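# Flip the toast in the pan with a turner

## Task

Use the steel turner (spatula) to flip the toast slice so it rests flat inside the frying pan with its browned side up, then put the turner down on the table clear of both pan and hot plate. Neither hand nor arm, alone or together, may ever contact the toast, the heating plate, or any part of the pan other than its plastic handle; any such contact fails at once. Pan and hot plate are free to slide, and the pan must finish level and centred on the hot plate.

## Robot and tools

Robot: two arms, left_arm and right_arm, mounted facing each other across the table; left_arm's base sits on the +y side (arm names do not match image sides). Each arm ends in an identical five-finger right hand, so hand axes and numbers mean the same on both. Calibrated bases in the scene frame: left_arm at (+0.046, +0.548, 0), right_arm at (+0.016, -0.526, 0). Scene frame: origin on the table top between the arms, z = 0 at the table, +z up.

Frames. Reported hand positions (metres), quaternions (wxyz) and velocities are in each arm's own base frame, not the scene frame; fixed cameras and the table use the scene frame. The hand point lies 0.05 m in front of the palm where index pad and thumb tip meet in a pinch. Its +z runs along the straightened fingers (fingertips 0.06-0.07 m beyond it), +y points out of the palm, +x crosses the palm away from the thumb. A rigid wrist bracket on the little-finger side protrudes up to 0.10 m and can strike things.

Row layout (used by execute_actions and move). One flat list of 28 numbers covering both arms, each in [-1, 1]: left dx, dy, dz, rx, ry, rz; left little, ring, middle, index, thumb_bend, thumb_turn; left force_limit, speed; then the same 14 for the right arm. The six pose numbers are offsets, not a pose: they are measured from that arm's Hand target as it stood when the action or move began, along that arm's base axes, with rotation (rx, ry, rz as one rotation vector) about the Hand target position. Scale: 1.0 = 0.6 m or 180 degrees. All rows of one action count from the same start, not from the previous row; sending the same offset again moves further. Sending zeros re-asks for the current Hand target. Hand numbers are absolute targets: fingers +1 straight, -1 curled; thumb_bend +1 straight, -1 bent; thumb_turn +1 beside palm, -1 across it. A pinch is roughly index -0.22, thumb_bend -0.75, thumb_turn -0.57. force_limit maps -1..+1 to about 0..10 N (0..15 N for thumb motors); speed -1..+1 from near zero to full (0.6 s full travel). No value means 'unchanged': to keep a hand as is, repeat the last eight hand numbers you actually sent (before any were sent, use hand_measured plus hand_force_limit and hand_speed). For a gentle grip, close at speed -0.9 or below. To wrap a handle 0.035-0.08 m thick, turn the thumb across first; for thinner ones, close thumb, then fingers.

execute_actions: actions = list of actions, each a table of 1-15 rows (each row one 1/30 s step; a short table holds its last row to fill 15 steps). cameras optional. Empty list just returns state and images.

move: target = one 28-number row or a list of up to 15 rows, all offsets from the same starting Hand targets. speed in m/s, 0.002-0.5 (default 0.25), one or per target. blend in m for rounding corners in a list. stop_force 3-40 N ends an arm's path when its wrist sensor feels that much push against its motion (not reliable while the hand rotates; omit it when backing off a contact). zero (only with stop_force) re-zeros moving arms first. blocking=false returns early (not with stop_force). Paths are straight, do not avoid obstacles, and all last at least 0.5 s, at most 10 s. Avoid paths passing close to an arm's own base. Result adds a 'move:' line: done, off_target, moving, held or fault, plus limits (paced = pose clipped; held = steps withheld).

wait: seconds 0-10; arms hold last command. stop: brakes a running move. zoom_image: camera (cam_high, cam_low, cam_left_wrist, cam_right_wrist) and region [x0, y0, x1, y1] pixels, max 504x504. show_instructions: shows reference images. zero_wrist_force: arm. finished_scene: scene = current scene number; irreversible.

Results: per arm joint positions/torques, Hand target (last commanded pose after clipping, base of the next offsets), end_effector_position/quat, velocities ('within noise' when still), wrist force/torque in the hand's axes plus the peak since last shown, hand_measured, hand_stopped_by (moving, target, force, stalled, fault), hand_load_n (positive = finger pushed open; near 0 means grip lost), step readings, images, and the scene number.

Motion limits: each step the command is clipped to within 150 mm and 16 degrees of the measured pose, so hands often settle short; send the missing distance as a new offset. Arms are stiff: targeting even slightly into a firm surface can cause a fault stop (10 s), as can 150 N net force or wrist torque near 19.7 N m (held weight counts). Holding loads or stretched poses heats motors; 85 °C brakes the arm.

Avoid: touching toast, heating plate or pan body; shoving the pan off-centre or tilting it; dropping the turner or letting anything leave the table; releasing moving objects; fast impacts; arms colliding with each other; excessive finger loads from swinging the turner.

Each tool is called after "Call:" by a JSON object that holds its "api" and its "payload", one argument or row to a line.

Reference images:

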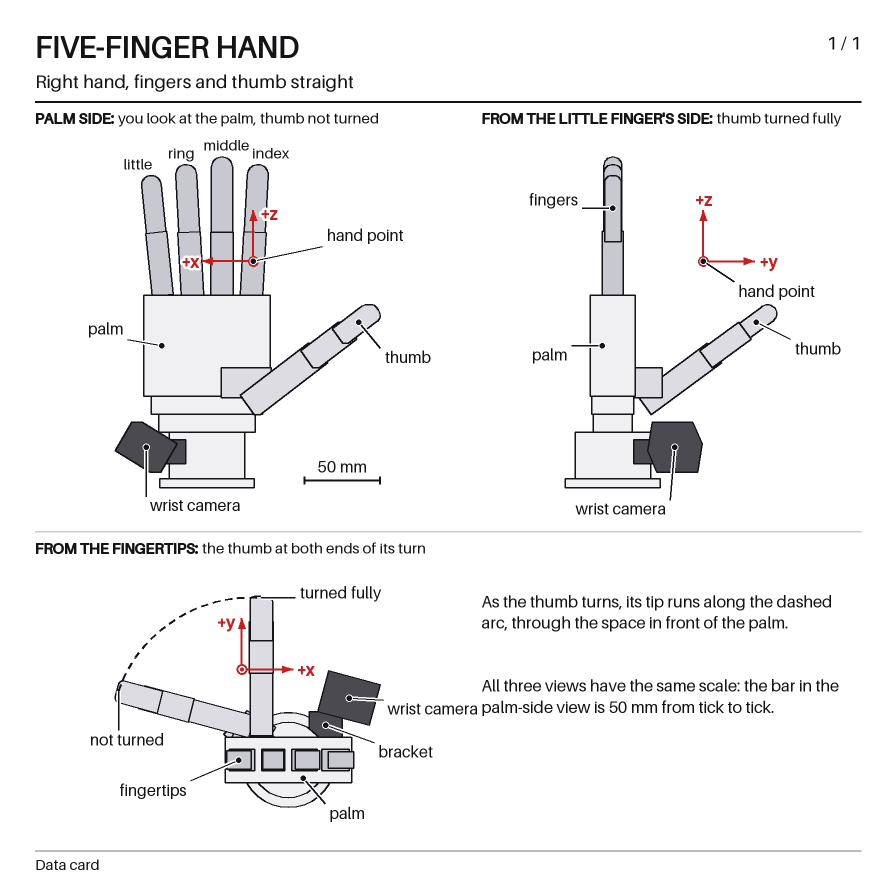

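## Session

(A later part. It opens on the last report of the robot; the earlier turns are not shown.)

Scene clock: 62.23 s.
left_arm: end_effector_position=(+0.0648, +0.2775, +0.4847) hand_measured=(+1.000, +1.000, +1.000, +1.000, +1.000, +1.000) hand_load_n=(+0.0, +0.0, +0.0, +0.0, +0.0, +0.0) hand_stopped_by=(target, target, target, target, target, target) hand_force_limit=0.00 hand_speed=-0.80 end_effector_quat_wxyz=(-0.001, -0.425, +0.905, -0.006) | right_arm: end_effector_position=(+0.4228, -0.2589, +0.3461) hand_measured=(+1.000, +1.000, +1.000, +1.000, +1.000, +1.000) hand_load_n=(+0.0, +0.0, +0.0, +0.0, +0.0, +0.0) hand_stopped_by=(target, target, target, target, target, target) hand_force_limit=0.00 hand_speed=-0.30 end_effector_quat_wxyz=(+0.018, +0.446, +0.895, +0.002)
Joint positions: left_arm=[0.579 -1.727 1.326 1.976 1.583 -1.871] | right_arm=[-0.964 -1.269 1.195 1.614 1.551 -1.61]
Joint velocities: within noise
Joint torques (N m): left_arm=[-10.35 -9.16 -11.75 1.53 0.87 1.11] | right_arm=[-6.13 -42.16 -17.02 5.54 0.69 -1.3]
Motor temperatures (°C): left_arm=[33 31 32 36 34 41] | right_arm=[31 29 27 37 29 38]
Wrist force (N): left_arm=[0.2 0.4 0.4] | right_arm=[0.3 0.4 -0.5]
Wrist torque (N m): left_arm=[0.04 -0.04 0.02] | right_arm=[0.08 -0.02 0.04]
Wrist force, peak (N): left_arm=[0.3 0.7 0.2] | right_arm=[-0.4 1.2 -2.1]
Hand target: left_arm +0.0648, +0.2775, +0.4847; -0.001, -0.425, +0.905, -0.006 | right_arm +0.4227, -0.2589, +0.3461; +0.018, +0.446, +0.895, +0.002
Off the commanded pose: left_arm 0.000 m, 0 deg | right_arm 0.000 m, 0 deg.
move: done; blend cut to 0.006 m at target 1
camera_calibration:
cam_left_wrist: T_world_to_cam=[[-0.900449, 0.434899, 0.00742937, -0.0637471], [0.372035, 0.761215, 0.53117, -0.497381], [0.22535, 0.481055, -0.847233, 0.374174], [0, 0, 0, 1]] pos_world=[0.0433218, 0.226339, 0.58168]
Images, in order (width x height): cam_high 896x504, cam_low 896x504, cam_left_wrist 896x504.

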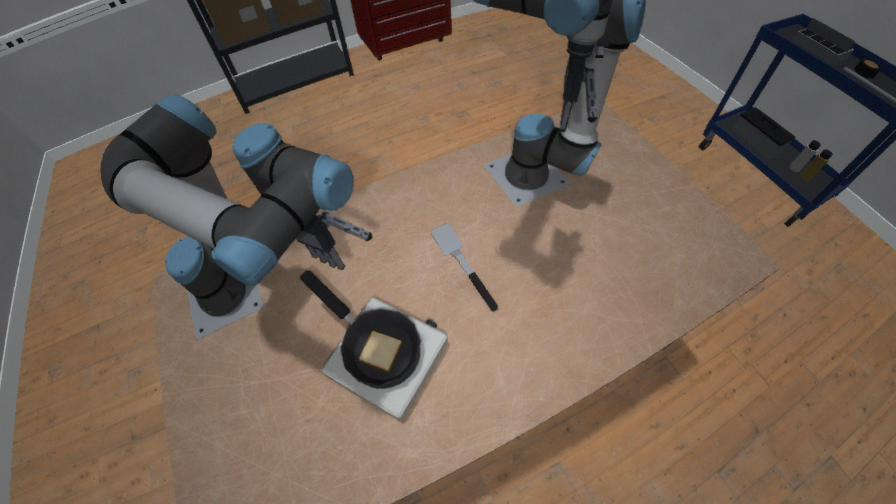

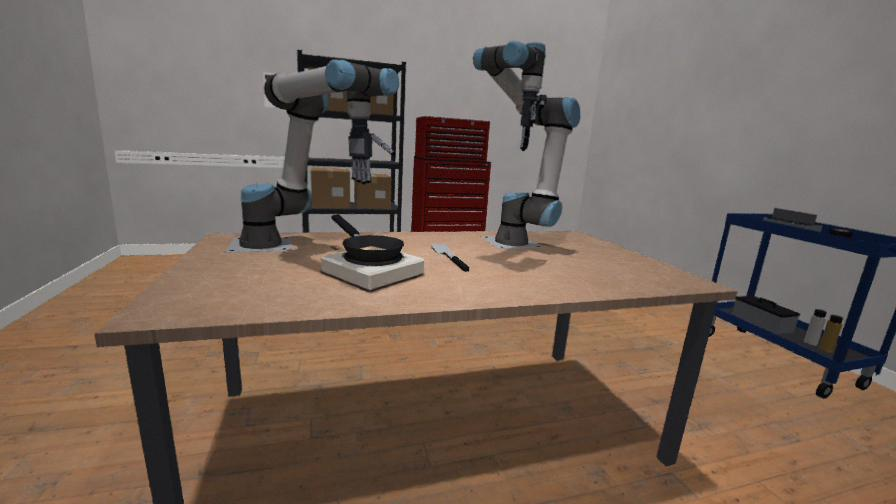

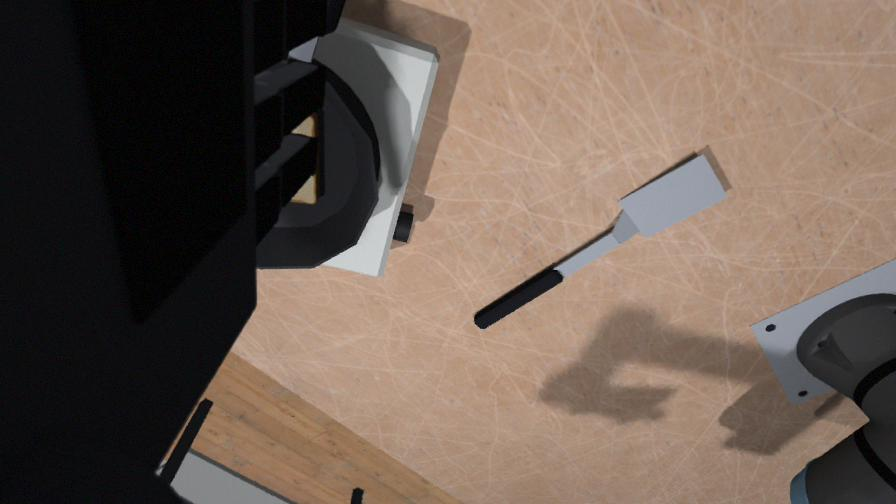

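Call:
{"api": "move", "payload": {
  "target": [0,0,0,0,0,0,1,1,1,1,1,1,0,-0.8,0.228,-0.085,-0.05,-0.2133,-0.0609,0.3389,-1,0.06,0.06,0.06,0.3,-1,0,-0.3],
  "speed": 0.35,
  "cameras": []
}}

Call:
{"api": "move", "payload": {
  "target": [0,0,0,0,0,0,1,1,1,1,1,1,0,-0.8,0.2233,-0.0963,-0.25,-0.2133,-0.0609,0.3389,-1,0.06,0.06,0.06,0.3,-1,0,-0.3],
  "speed": 0.35,
  "cameras": ["cam_high","cam_low","cam_left_wrist"]
}}

Call:
{"api": "zoom_image", "payload": {
  "camera": "cam_low",
  "region": [380, 180, 500, 280]
}}

Scene clock: 70.10 s.
left_arm: end_effector_position=(+0.0648, +0.2775, +0.4847) hand_measured=(+1.000, +1.000, +1.000, +1.000, +1.000, +1.000) hand_load_n=(+0.0, +0.0, +0.0, +0.0, +0.0, +0.0) hand_stopped_by=(target, target, target, target, target, target) hand_force_limit=0.00 hand_speed=-0.80 end_effector_quat_wxyz=(-0.001, -0.425, +0.905, -0.006) | right_arm: end_effector_position=(+0.5595, -0.3099, +0.3161) hand_measured=(-1.000, +0.060, +0.060, +0.060, +0.300, -1.000) hand_load_n=(+0.5, +0.0, +0.0, +0.0, +0.0, +0.0) hand_stopped_by=(target, target, target, target, target, target) hand_force_limit=0.00 hand_speed=-0.30 end_effector_quat_wxyz=(+0.233, -0.092, +0.940, -0.230) end_effector_velocity=(+0.000, +0.001, +0.000) end_effector_angular_velocity=(-0.001, +0.002, +0.005)
Joint positions: left_arm=[0.579 -1.727 1.326 1.976 1.583 -1.871] | right_arm=[-0.853 -1.163 1.067 1.007 1.465 -2.582]
Joint velocities: left_arm=[within noise] | right_arm=[0.001 0 0.001 0.001 -0.001 -0.005]
Joint torques (N m): left_arm=[-10.66 -9.13 -11.6 1.39 1.11 1.34] | right_arm=[-7.85 -49.61 -17.51 2.45 -0.18 -1.15]
Motor temperatures (°C): left_arm=[33 31 32 36 34 41] | right_arm=[31 29 27 37 29 38]
Wrist force (N): left_arm=[0.3 0.3 0.1] | right_arm=[0.9 -0.1 -0.4]
Wrist torque (N m): left_arm=[0.04 -0.04 0.02] | right_arm=[0.18 -0.15 0.29]
Wrist force, peak (N): left_arm=[0.3 0.5 0.3] | right_arm=[0.9 0.0 -1.1]
Hand target: left_arm +0.0648, +0.2775, +0.4847; -0.001, -0.425, +0.905, -0.006 | right_arm +0.5595, -0.3099, +0.3161; +0.233, -0.092, +0.940, -0.230
Off the commanded pose: left_arm 0.000 m, 0 deg | right_arm 0.000 m, 0 deg.
move: done
No camera images: "cameras" was empty.

Scene clock: 72.43 s.
left_arm: end_effector_position=(+0.0648, +0.2775, +0.4847) hand_measured=(+1.000, +1.000, +1.000, +1.000, +1.000, +1.000) hand_load_n=(+0.0, +0.0, +0.0, +0.0, +0.0, +0.0) hand_stopped_by=(target, target, target, target, target, target) hand_force_limit=0.00 hand_speed=-0.80 end_effector_quat_wxyz=(-0.001, -0.425, +0.905, -0.006) | right_arm: end_effector_position=(+0.6934, -0.3677, +0.1662) hand_measured=(-1.000, +0.060, +0.060, +0.060, +0.300, -1.000) hand_load_n=(+0.0, +0.0, +0.0, +0.0, +0.0, +0.0) hand_stopped_by=(target, target, target, target, target, target) hand_force_limit=0.00 hand_speed=-0.30 end_effector_quat_wxyz=(-0.357, +0.594, -0.618, +0.371)
Joint positions: left_arm=[0.579 -1.727 1.326 1.976 1.583 -1.871] | right_arm=[-0.876 -0.808 0.948 0.53 0.857 -3.62]
Joint velocities: within noise
Joint torques (N m): left_arm=[-10.02 -9.26 -10.99 1.68 1.11 1.27] | right_arm=[4.34 -54.48 -23.45 -1.35 -1.78 -1.31]
Motor temperatures (°C): left_arm=[33 31 32 36 34 41] | right_arm=[31 29 27 37 29 38]
Wrist force (N): left_arm=[0.0 0.4 0.0] | right_arm=[0.8 -0.7 -0.1]
Wrist torque (N m): left_arm=[0.05 0.00 0.01] | right_arm=[0.18 -0.11 0.17]
Wrist force, peak (N): left_arm=[0.3 0.5 0.1] | right_arm=[1.0 -0.1 -1.4]
Hand target: left_arm +0.0648, +0.2775, +0.4847; -0.001, -0.425, +0.905, -0.006 | right_arm +0.6935, -0.3677, +0.1661; -0.357, +0.594, -0.618, +0.372
Off the commanded pose: left_arm 0.000 m, 0 deg | right_arm 0.000 m, 0 deg.
move: done
camera_calibration:
cam_left_wrist: T_world_to_cam=[[-0.900449, 0.434899, 0.00742933, -0.0637471], [0.372035, 0.761215, 0.53117, -0.497381], [0.22535, 0.481055, -0.847233, 0.374174], [0, 0, 0, 1]] pos_world=[0.0433218, 0.226339, 0.58168]
Images, in order (width x height): cam_high 896x504, cam_low 896x504, cam_left_wrist 896x504.

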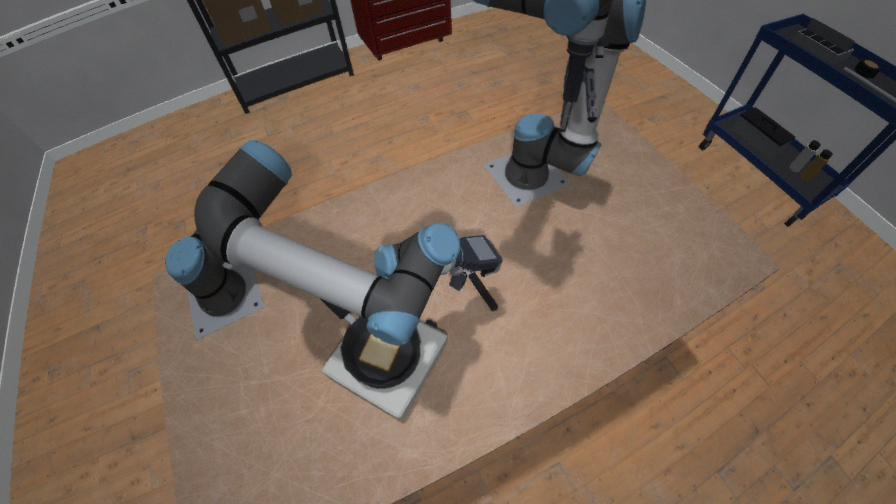

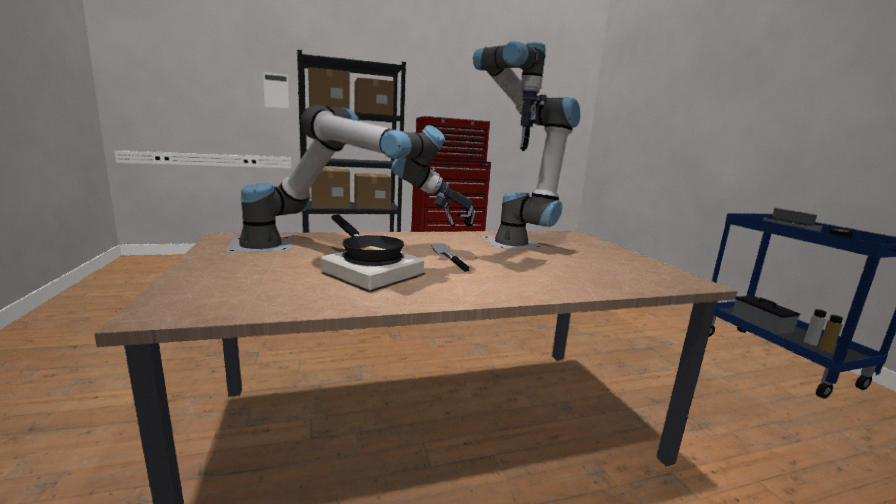

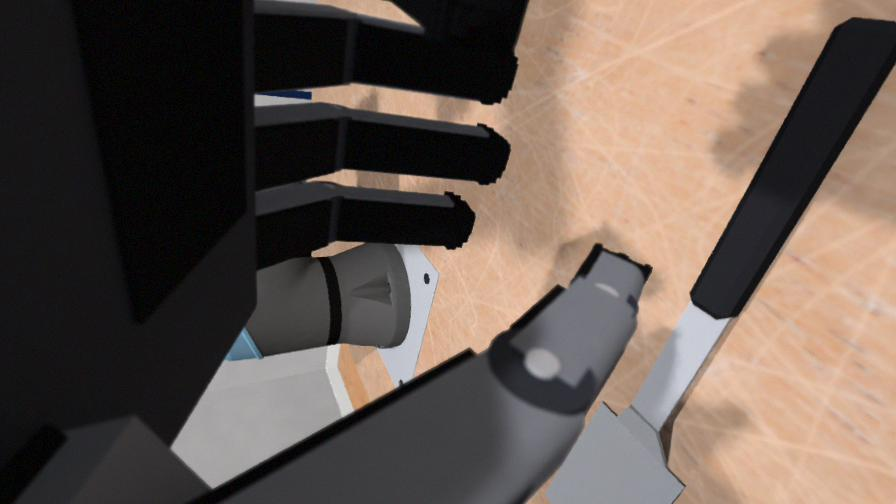

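Scaled by 4.200 from the camera's 896x504 image, which has a finer 1280x720 frame.

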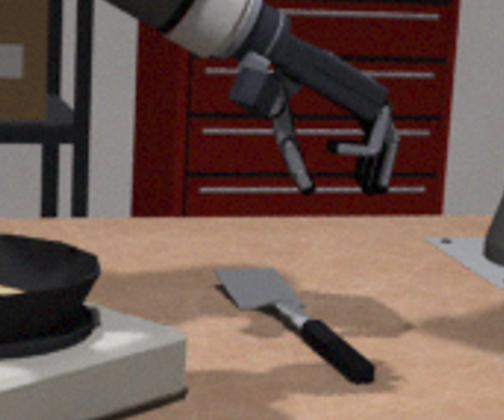

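Call:
{"api": "move", "payload": {
  "target": [0,0,0,0,0,0,1,1,1,1,1,1,0,-0.8,0,0,-0.18,0,0,0,-1,0.06,0.06,0.06,0.3,-1,0,-0.3],
  "speed": 0.2,
  "cameras": ["cam_high","cam_low","cam_left_wrist"]
}}

Call:
{"api": "zoom_image", "payload": {
  "camera": "cam_low",
  "region": [400, 200, 500, 280]
}}

Call:
{"api": "zoom_image", "payload": {
  "camera": "cam_high",
  "region": [415, 235, 515, 335]
}}

Scene clock: 74.93 s.
left_arm: end_effector_position=(+0.0648, +0.2775, +0.4847) hand_measured=(+1.000, +1.000, +1.000, +1.000, +1.000, +1.000) hand_load_n=(+0.0, +0.0, +0.0, +0.0, +0.0, +0.0) hand_stopped_by=(target, target, target, target, target, target) hand_force_limit=0.00 hand_speed=-0.80 end_effector_quat_wxyz=(-0.001, -0.425, +0.905, -0.006) | right_arm: end_effector_position=(+0.6935, -0.3677, +0.0582) hand_measured=(-1.000, +0.060, +0.060, +0.060, +0.300, -1.000) hand_load_n=(+0.0, +0.0, +0.0, -0.5, +0.0, +0.5) hand_stopped_by=(target, target, target, target, target, target) hand_force_limit=0.00 hand_speed=-0.30 end_effector_quat_wxyz=(-0.357, +0.594, -0.618, +0.371)
Joint positions: left_arm=[0.579 -1.727 1.326 1.976 1.583 -1.871] | right_arm=[-0.876 -0.733 1.099 0.305 0.856 -3.621]
Joint velocities: within noise
Joint torques (N m): left_arm=[-10.58 -9.45 -12.12 1.51 1.11 1.37] | right_arm=[4.72 -55.32 -24.14 0.04 0.47 -0.39]
Motor temperatures (°C): left_arm=[33 31 32 36 34 41] | right_arm=[30 29 27 37 29 38]
Wrist force (N): left_arm=[0.0 0.5 0.2] | right_arm=[0.7 -0.9 -0.3]
Wrist torque (N m): left_arm=[0.06 0.00 0.01] | right_arm=[0.17 -0.04 0.22]
Wrist force, peak (N): left_arm=[0.5 0.3 0.4] | right_arm=[0.7 -2.4 -1.0]
Hand target: left_arm +0.0648, +0.2775, +0.4847; -0.001, -0.425, +0.905, -0.006 | right_arm +0.6935, -0.3677, +0.0581; -0.357, +0.594, -0.618, +0.372
Off the commanded pose: left_arm 0.000 m, 0 deg | right_arm 0.000 m, 0 deg.
move: done
camera_calibration:
cam_left_wrist: T_world_to_cam=[[-0.900449, 0.434899, 0.00742936, -0.0637471], [0.372035, 0.761216, 0.53117, -0.497381], [0.22535, 0.481055, -0.847233, 0.374174], [0, 0, 0, 1]] pos_world=[0.0433219, 0.226339, 0.58168]
Images, in order (width x height): cam_high 896x504, cam_low 896x504, cam_left_wrist 896x504.

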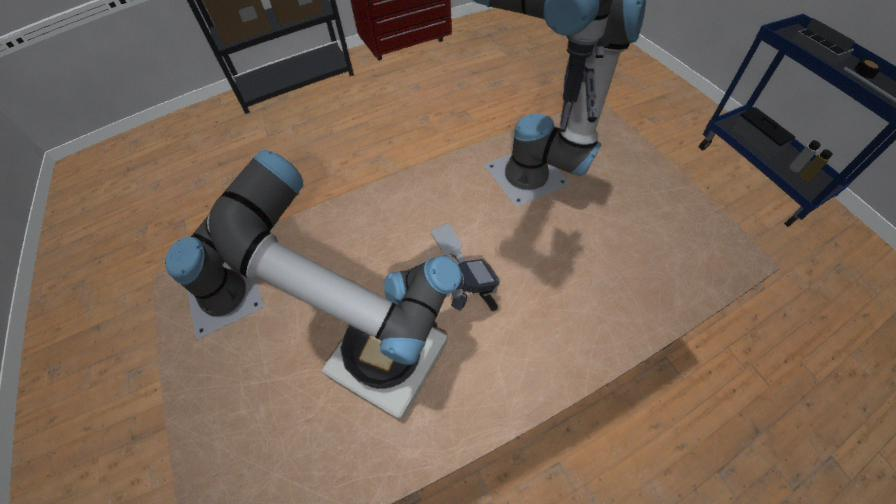

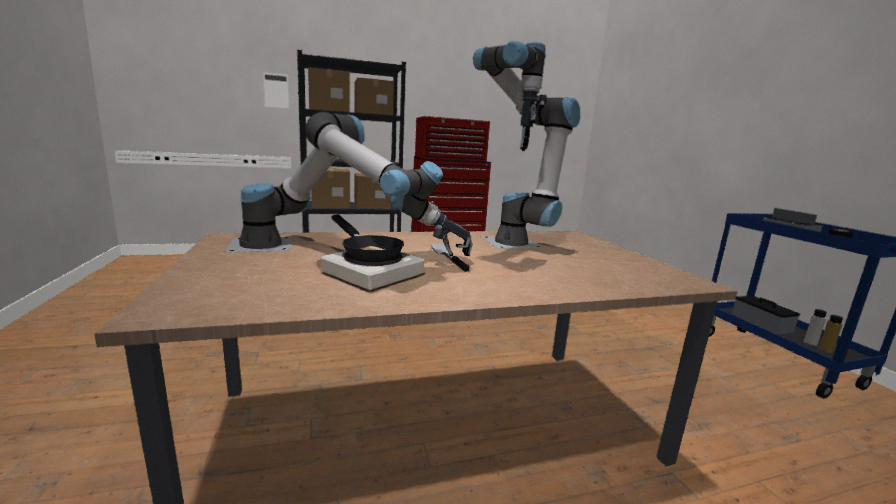

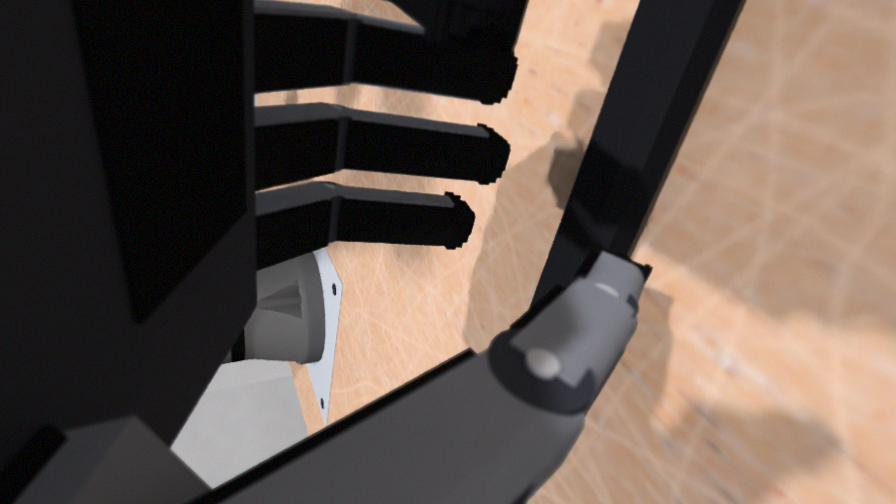

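Scaled by 5.040 from the camera's 896x504 image, which has a finer 1280x720 frame.

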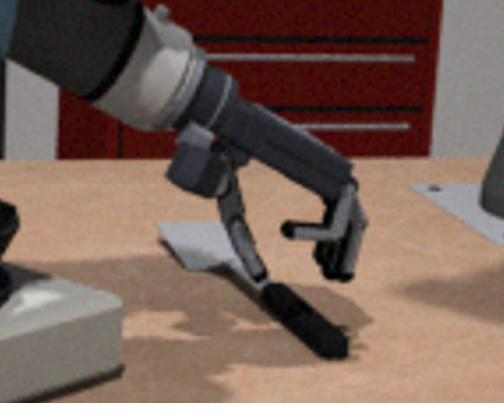

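Scaled by 5.040 from the camera's 896x504 image, which has a finer 1280x720 frame.

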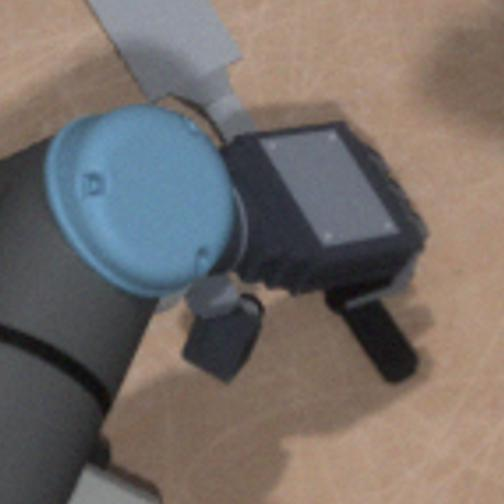

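Call:
{"api": "wait", "payload": {
  "seconds": 0
}}

Scene clock: 79.77 s.
left_arm: end_effector_position=(+0.0648, +0.2775, +0.4847) hand_measured=(+1.000, +1.000, +1.000, +1.000, +1.000, +1.000) hand_load_n=(+0.0, +0.0, +0.0, +0.0, -0.5, +0.0) hand_stopped_by=(target, target, target, target, target, target) hand_force_limit=0.00 hand_speed=-0.80 end_effector_quat_wxyz=(-0.001, -0.425, +0.905, -0.006) | right_arm: end_effector_position=(+0.6935, -0.3677, +0.0581) hand_measured=(-1.000, +0.060, +0.060, +0.060, +0.300, -1.000) hand_load_n=(+0.0, +0.0, +0.0, +0.0, +0.0, +0.0) hand_stopped_by=(target, target, target, target, target, target) hand_force_limit=0.00 hand_speed=-0.30 end_effector_quat_wxyz=(-0.357, +0.594, -0.618, +0.372)
Joint positions: left_arm=[0.579 -1.727 1.326 1.976 1.583 -1.871] | right_arm=[-0.875 -0.733 1.099 0.305 0.856 -3.621]
Joint velocities: within noise
Joint torques (N m): left_arm=[-10.83 -9.23 -10.98 1.55 1.25 1.47] | right_arm=[6.41 -51.65 -18.38 -0.76 0.25 -1.1]
Motor temperatures (°C): left_arm=[33 31 32 36 34 41] | right_arm=[30 29 27 37 29 38]
Wrist force (N): left_arm=[0.0 0.1 0.2] | right_arm=[0.8 -0.9 -0.4]
Wrist torque (N m): left_arm=[0.00 -0.01 0.00] | right_arm=[0.18 -0.05 0.23]
Wrist force, peak (N): left_arm=[0.5 0.6 -0.1] | right_arm=[1.0 -0.9 -0.4]
Hand target: left_arm +0.0648, +0.2775, +0.4847; -0.001, -0.425, +0.905, -0.006 | right_arm +0.6935, -0.3677, +0.0581; -0.357, +0.594, -0.618, +0.372
Off the commanded pose: left_arm 0.000 m, 0 deg | right_arm 0.000 m, 0 deg.
camera_calibration:
cam_left_wrist: T_world_to_cam=[[-0.900449, 0.434899, 0.00742892, -0.0637469], [0.372035, 0.761216, 0.53117, -0.497381], [0.22535, 0.481055, -0.847233, 0.374174], [0, 0, 0, 1]] pos_world=[0.0433218, 0.226339, 0.58168]
cam_right_wrist: T_world_to_cam=[[-0.454902, -0.2058, -0.866435, 0.299597], [-0.514488, 0.854871, 0.0670668, 0.672296], [0.726888, 0.47628, -0.494764, -0.186777], [0, 0, 0, 1]] pos_world=[0.617941, -0.424111, 0.122082]

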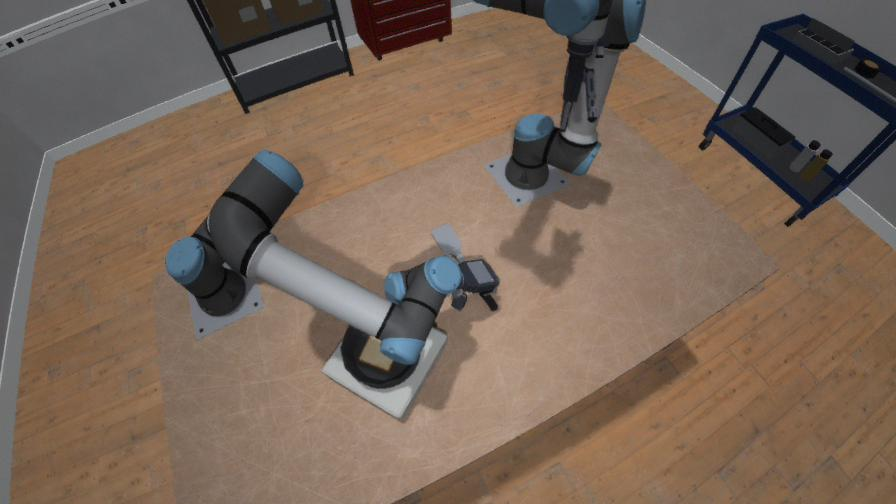

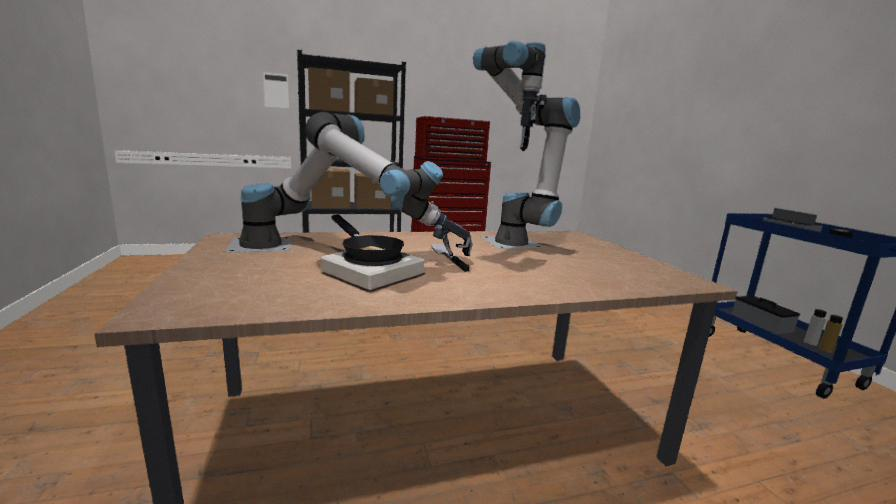

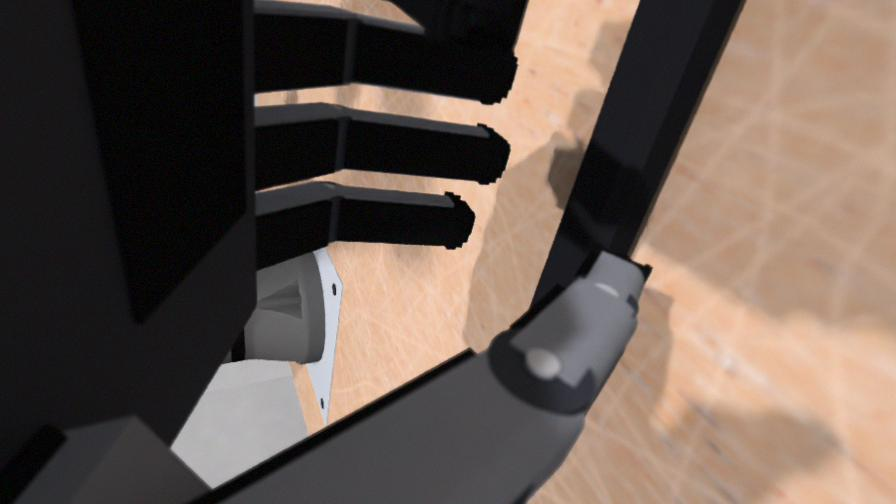

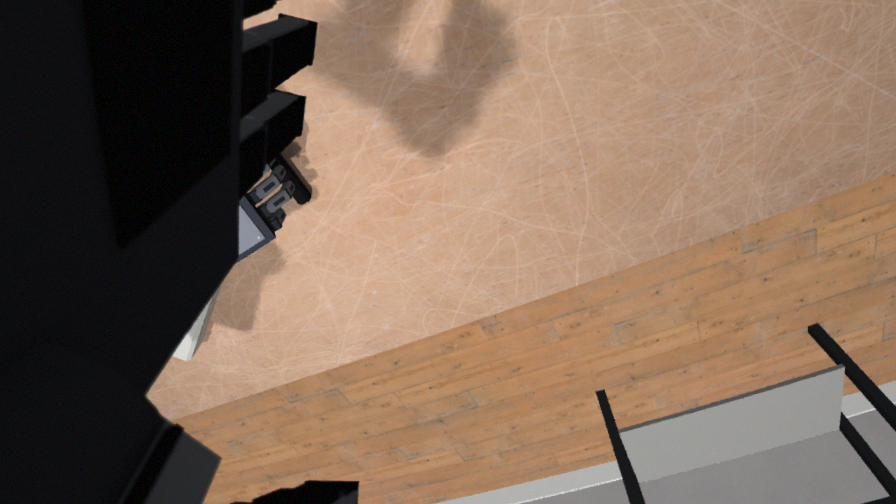

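Call:
{"api": "zoom_image", "payload": {
  "camera": "cam_high",
  "region": [420, 220, 520, 320]
}}

Call:
{"api": "zoom_image", "payload": {
  "camera": "cam_low",
  "region": [420, 210, 500, 280]
}}

Scaled by 5.040 from the camera's 896x504 image, which has a finer 1280x720 frame.

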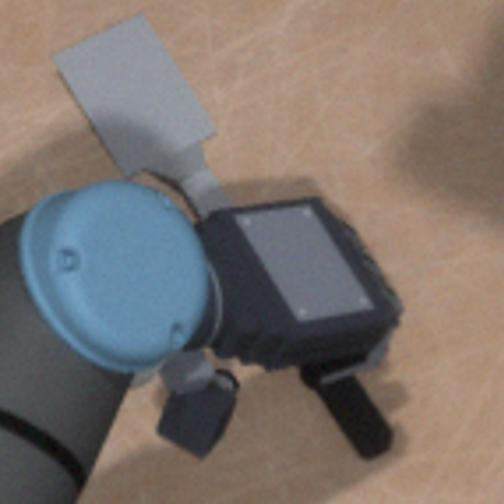

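Scaled by 6.300 from the camera's 896x504 image, which has a finer 1280x720 frame.

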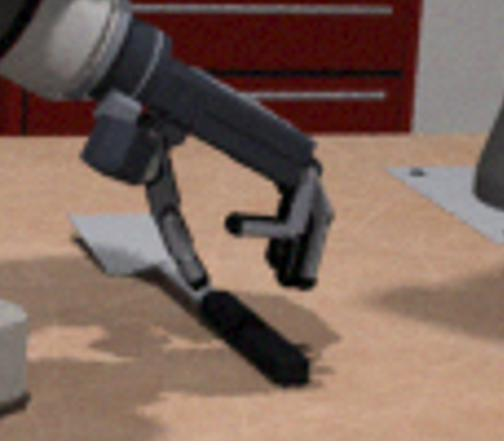

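Call:
{"api": "move", "payload": {
  "target": [0,0,0,0,0,0,1,1,1,1,1,1,0,-0.8,0,0,-0.067,0,0,0,-1,0.06,0.06,0.06,0.3,-1,0,-0.3],
  "speed": 0.01,
  "stop_force": 4
}}

Call:
{"api": "zoom_image", "payload": {
  "camera": "cam_low",
  "region": [420, 210, 500, 280]
}}

Scene clock: 87.83 s.
left_arm: end_effector_position=(+0.0648, +0.2775, +0.4847) hand_measured=(+1.000, +1.000, +1.000, +1.000, +1.000, +1.000) hand_load_n=(+0.0, +0.0, +0.0, +0.0, +0.0, +0.0) hand_stopped_by=(target, target, target, target, target, target) hand_force_limit=0.00 hand_speed=-0.80 end_effector_quat_wxyz=(-0.001, -0.425, +0.905, -0.006) | right_arm: end_effector_position=(+0.6935, -0.3677, +0.0207) hand_measured=(-1.000, +0.060, +0.060, +0.060, +0.300, -1.000) hand_load_n=(+0.0, +0.0, +0.0, +0.0, -0.5, +0.0) hand_stopped_by=(target, target, target, target, target, target) hand_force_limit=0.00 hand_speed=-0.30 end_effector_quat_wxyz=(-0.357, +0.594, -0.618, +0.372)
Joint positions: left_arm=[0.579 -1.727 1.326 1.976 1.583 -1.871] | right_arm=[-0.875 -0.695 1.13 0.235 0.856 -3.621]
Joint velocities: within noise
Joint torques (N m): left_arm=[-9.61 -9.29 -11.69 1.86 1.12 1.95] | right_arm=[6.28 -62.95 -29.58 3 -0.11 -0.25]
Motor temperatures (°C): left_arm=[33 31 32 35 34 41] | right_arm=[30 29 27 37 29 38]
Wrist force (N): left_arm=[0.3 0.1 0.0] | right_arm=[0.6 -4.5 -3.9]
Wrist torque (N m): left_arm=[0.02 -0.05 0.02] | right_arm=[-0.02 -0.04 0.18]
Wrist force, peak (N): left_arm=[0.6 0.4 0.2] | right_arm=[0.4 -9.5 -9.0]
Hand target: left_arm +0.0648, +0.2775, +0.4847; -0.001, -0.425, +0.905, -0.006 | right_arm +0.6935, -0.3677, +0.0207; -0.357, +0.594, -0.618, +0.372 (not the last commanded pose)
Off the commanded pose: left_arm 0.000 m, 0 deg | right_arm 0.003 m, 0 deg.
move: contact (right_arm)
camera_calibration:
cam_left_wrist: T_world_to_cam=[[-0.900449, 0.434899, 0.00742891, -0.0637468], [0.372035, 0.761216, 0.53117, -0.497381], [0.22535, 0.481055, -0.847233, 0.374174], [0, 0, 0, 1]] pos_world=[0.0433219, 0.226339, 0.58168]
cam_right_wrist: T_world_to_cam=[[-0.45491, -0.205802, -0.866431, 0.267185], [-0.514492, 0.854868, 0.0670734, 0.674808], [0.72688, 0.476284, -0.494771, -0.20528], [0, 0, 0, 1]] pos_world=[0.617943, -0.424113, 0.0846692]

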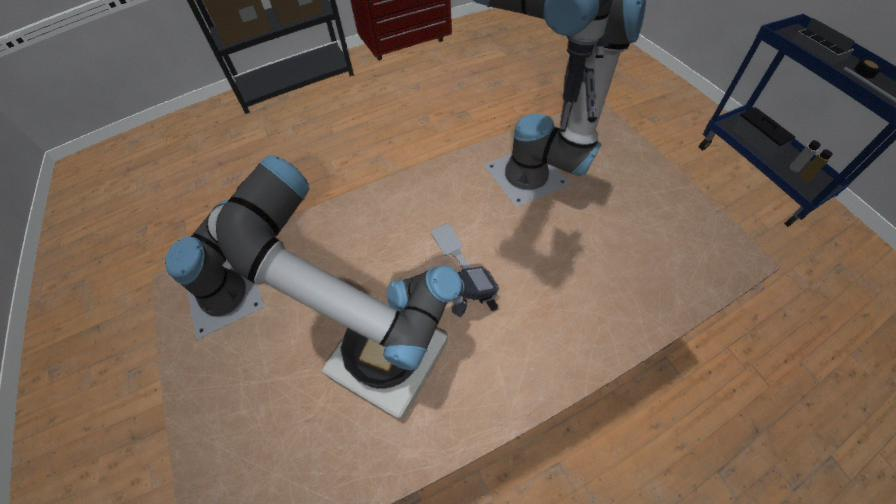

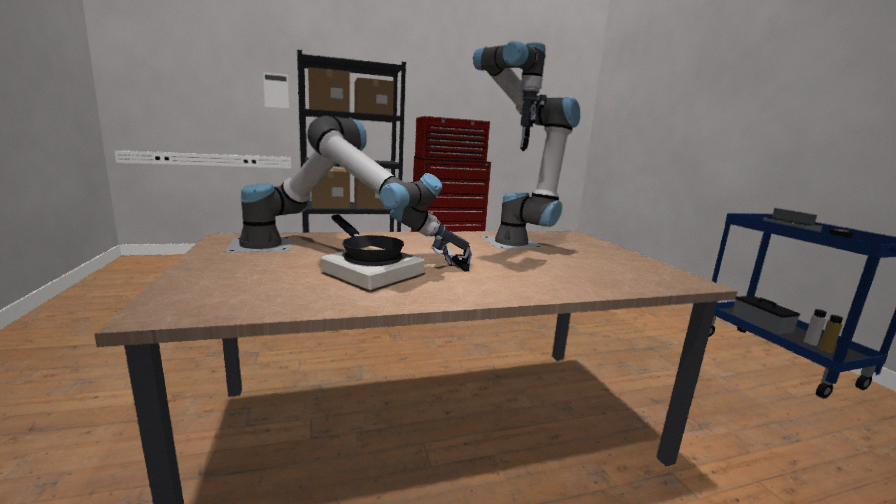

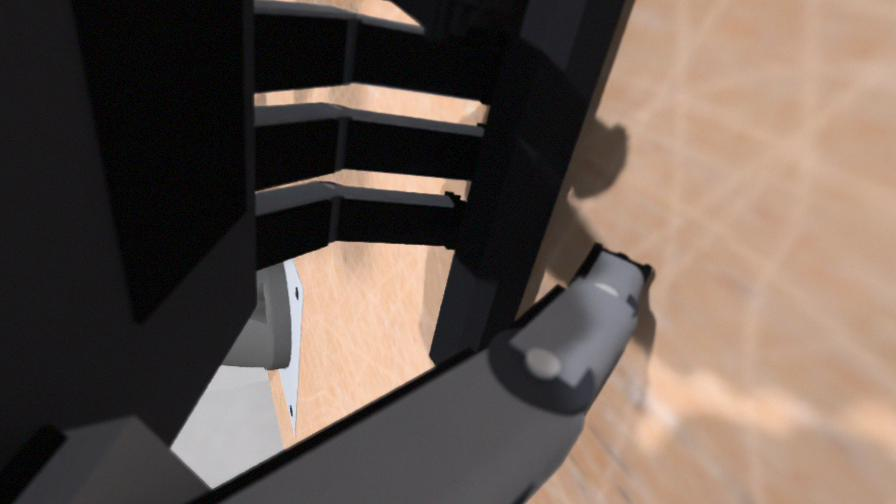

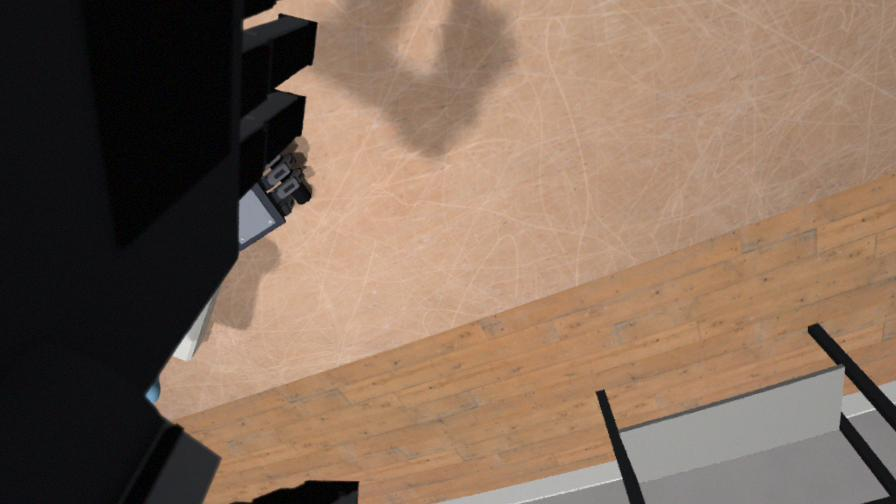

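Scaled by 6.300 from the camera's 896x504 image, which has a finer 1280x720 frame.

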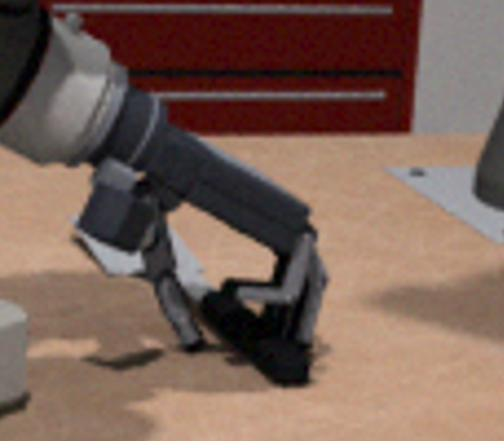

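Call:
{"api": "execute_actions", "payload": {
  "actions": [
    [[0,0,0,0,0,0,1,1,1,1,1,1,0,-0.8,0,0,0,0,0,0,-1,-0.3,-0.3,-0.3,-0.3,-1,-0.75,-0.85]]
  ],
  "cameras": ["cam_high"]
}}

Call:
{"api": "wait", "payload": {
  "seconds": 3,
  "cameras": ["cam_low","cam_left_wrist","cam_high"]
}}

Call:
{"api": "zoom_image", "payload": {
  "camera": "cam_low",
  "region": [420, 210, 500, 280]
}}

Scene clock: 90.63 s.
left_arm: end_effector_position=(+0.0648, +0.2775, +0.4847) hand_measured=(+1.000, +1.000, +1.000, +1.000, +1.000, +1.000) hand_load_n=(+0.0, +0.0, +0.0, +0.0, +0.0, +0.0) hand_stopped_by=(target, target, target, target, target, target) hand_force_limit=0.00 hand_speed=-0.80 end_effector_quat_wxyz=(-0.001, -0.425, +0.905, -0.006) | right_arm: end_effector_position=(+0.6935, -0.3677, +0.0207) hand_measured=(-1.000, -0.196, -0.148, -0.172, +0.166, -1.000) hand_load_n=(+0.0, +4.0, +0.0, +1.5, +3.5, +0.5) hand_stopped_by=(target, force, force, force, force, target) hand_force_limit=-0.75 hand_speed=-0.85 end_effector_quat_wxyz=(-0.357, +0.594, -0.618, +0.372)
Joint positions: left_arm=[0.579 -1.727 1.326 1.976 1.583 -1.871] | right_arm=[-0.875 -0.695 1.13 0.235 0.856 -3.621]
Joint velocities: within noise
Joint torques (N m): left_arm=[-10.18 -10.49 -11.29 1.72 1.05 1.69] | right_arm=[7.12 -63.58 -28.88 2.28 0.03 -0.08]
Motor temperatures (°C): left_arm=[33 31 32 35 34 41] | right_arm=[30 29 27 37 29 38]
Wrist force (N): left_arm=[0.2 0.6 -0.1] | right_arm=[1.0 -0.6 -0.4]
Wrist torque (N m): left_arm=[0.09 -0.02 0.02] | right_arm=[0.12 -0.13 0.24]
Wrist force, peak (N): left_arm=[0.1 0.6 0.2] | right_arm=[0.5 -4.6 -4.0]
Hand target: left_arm +0.0648, +0.2775, +0.4847; -0.001, -0.425, +0.905, -0.006 | right_arm +0.6935, -0.3677, +0.0207; -0.357, +0.594, -0.618, +0.372
Off the commanded pose: left_arm 0.000 m, 0 deg | right_arm 0.000 m, 0 deg.
Step readings (end_effector_position of left_arm | right_arm):
0: (+0.0648, +0.2775, +0.4847) | (+0.6935, -0.3677, +0.0207)
1: (+0.0648, +0.2775, +0.4847) | (+0.6935, -0.3677, +0.0207)
2: (+0.0648, +0.2775, +0.4847) | (+0.6935, -0.3677, +0.0207)
4: (+0.0648, +0.2775, +0.4847) | (+0.6935, -0.3677, +0.0207)
8: (+0.0648, +0.2775, +0.4847) | (+0.6935, -0.3677, +0.0207)
15: (+0.0648, +0.2775, +0.4847) | (+0.6935, -0.3677, +0.0207)
Images, in order (width x height): cam_high 896x504.

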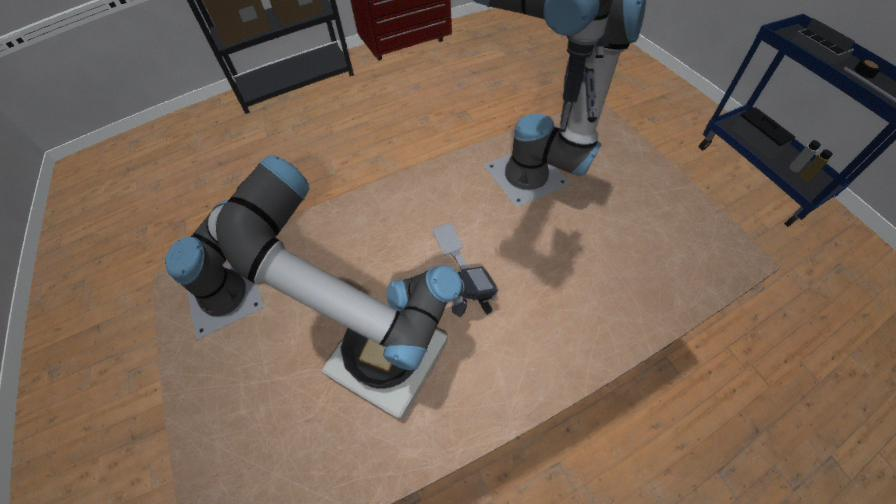

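Scene clock: 93.63 s.
left_arm: end_effector_position=(+0.0648, +0.2775, +0.4847) hand_measured=(+1.000, +1.000, +1.000, +1.000, +1.000, +1.000) hand_load_n=(+0.0, +0.0, +0.0, -0.5, +0.0, -0.5) hand_stopped_by=(target, target, target, target, target, target) hand_force_limit=0.00 hand_speed=-0.80 end_effector_quat_wxyz=(-0.001, -0.425, +0.905, -0.006) | right_arm: end_effector_position=(+0.6935, -0.3677, +0.0207) hand_measured=(-1.000, -0.196, -0.148, -0.172, +0.166, -1.000) hand_load_n=(+0.0, +3.5, +0.0, +1.5, +4.0, +0.0) hand_stopped_by=(target, force, force, force, force, target) hand_force_limit=-0.75 hand_speed=-0.85 end_effector_quat_wxyz=(-0.357, +0.594, -0.618, +0.372)
Joint positions: left_arm=[0.579 -1.727 1.326 1.976 1.583 -1.871] | right_arm=[-0.875 -0.695 1.13 0.235 0.856 -3.621]
Joint velocities: within noise
Joint torques (N m): left_arm=[-11.74 -9.55 -12.24 1.71 1.01 1.75] | right_arm=[6.23 -62.47 -26.21 1.6 0.02 -0.26]
Motor temperatures (°C): left_arm=[33 31 32 35 34 41] | right_arm=[30 29 27 37 29 38]
Wrist force (N): left_arm=[0.2 0.0 0.1] | right_arm=[1.0 -0.4 -0.4]
Wrist torque (N m): left_arm=[-0.01 -0.03 0.01] | right_arm=[0.16 -0.13 0.24]
Wrist force, peak (N): left_arm=[0.3 0.7 0.2] | right_arm=[1.2 -0.6 -0.2]
Hand target: left_arm +0.0648, +0.2775, +0.4847; -0.001, -0.425, +0.905, -0.006 | right_arm +0.6935, -0.3677, +0.0207; -0.357, +0.594, -0.618, +0.372
Off the commanded pose: left_arm 0.000 m, 0 deg | right_arm 0.000 m, 0 deg.
wait: 3.00 s; at rest by 0.17 s
camera_calibration:
cam_left_wrist: T_world_to_cam=[[-0.900449, 0.434899, 0.00742896, -0.0637468], [0.372034, 0.761216, 0.53117, -0.497381], [0.22535, 0.481055, -0.847233, 0.374174], [0, 0, 0, 1]] pos_world=[0.0433218, 0.226339, 0.58168]
Images, in order (width x height): cam_high 896x504, cam_low 896x504, cam_left_wrist 896x504.

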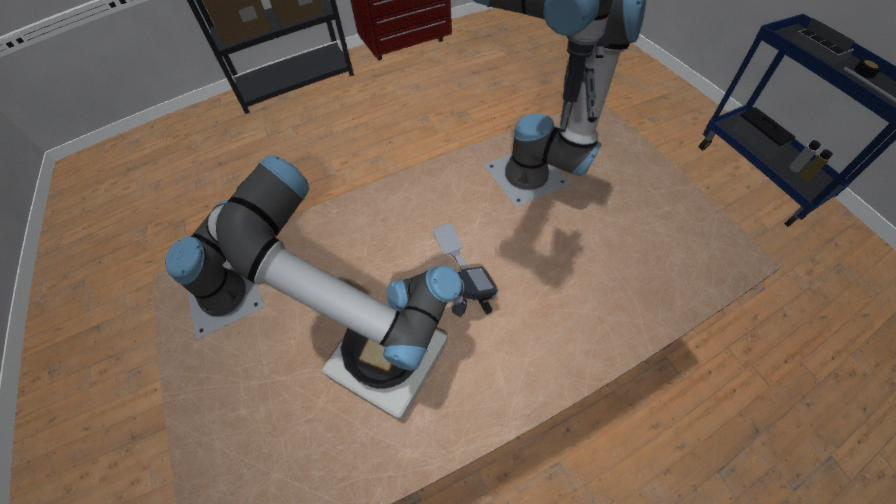

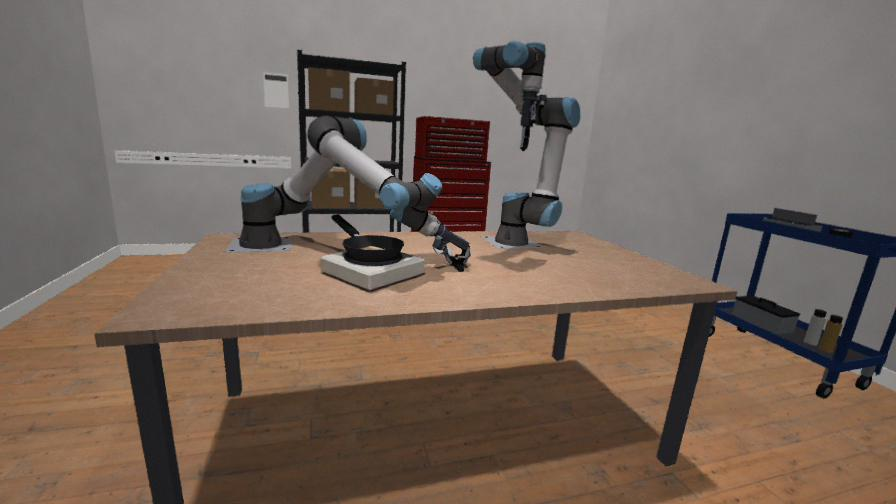

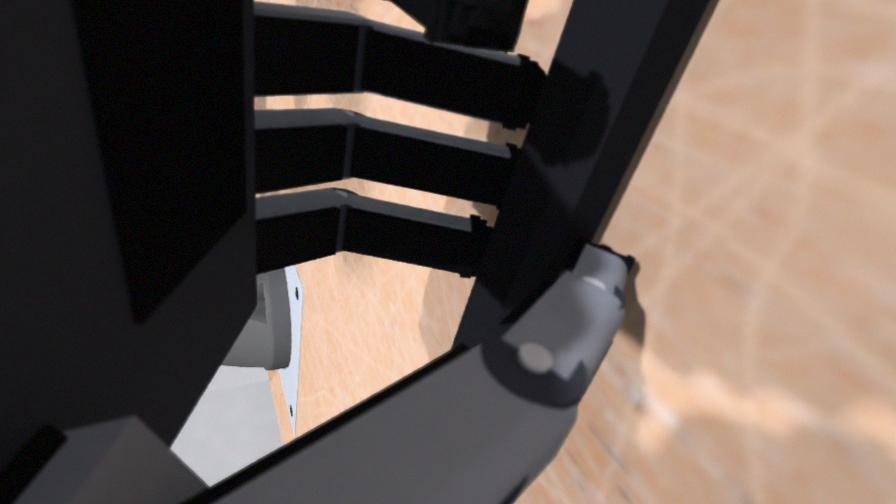

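Scaled by 6.300 from the camera's 896x504 image, which has a finer 1280x720 frame.

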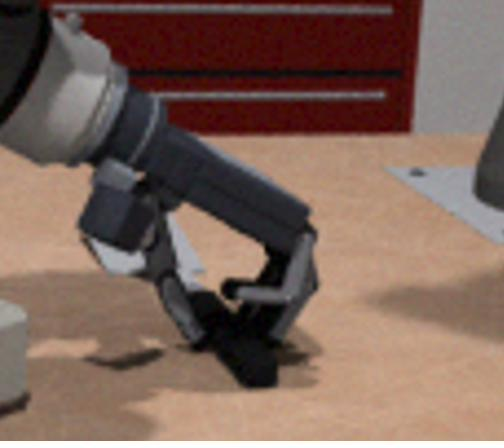

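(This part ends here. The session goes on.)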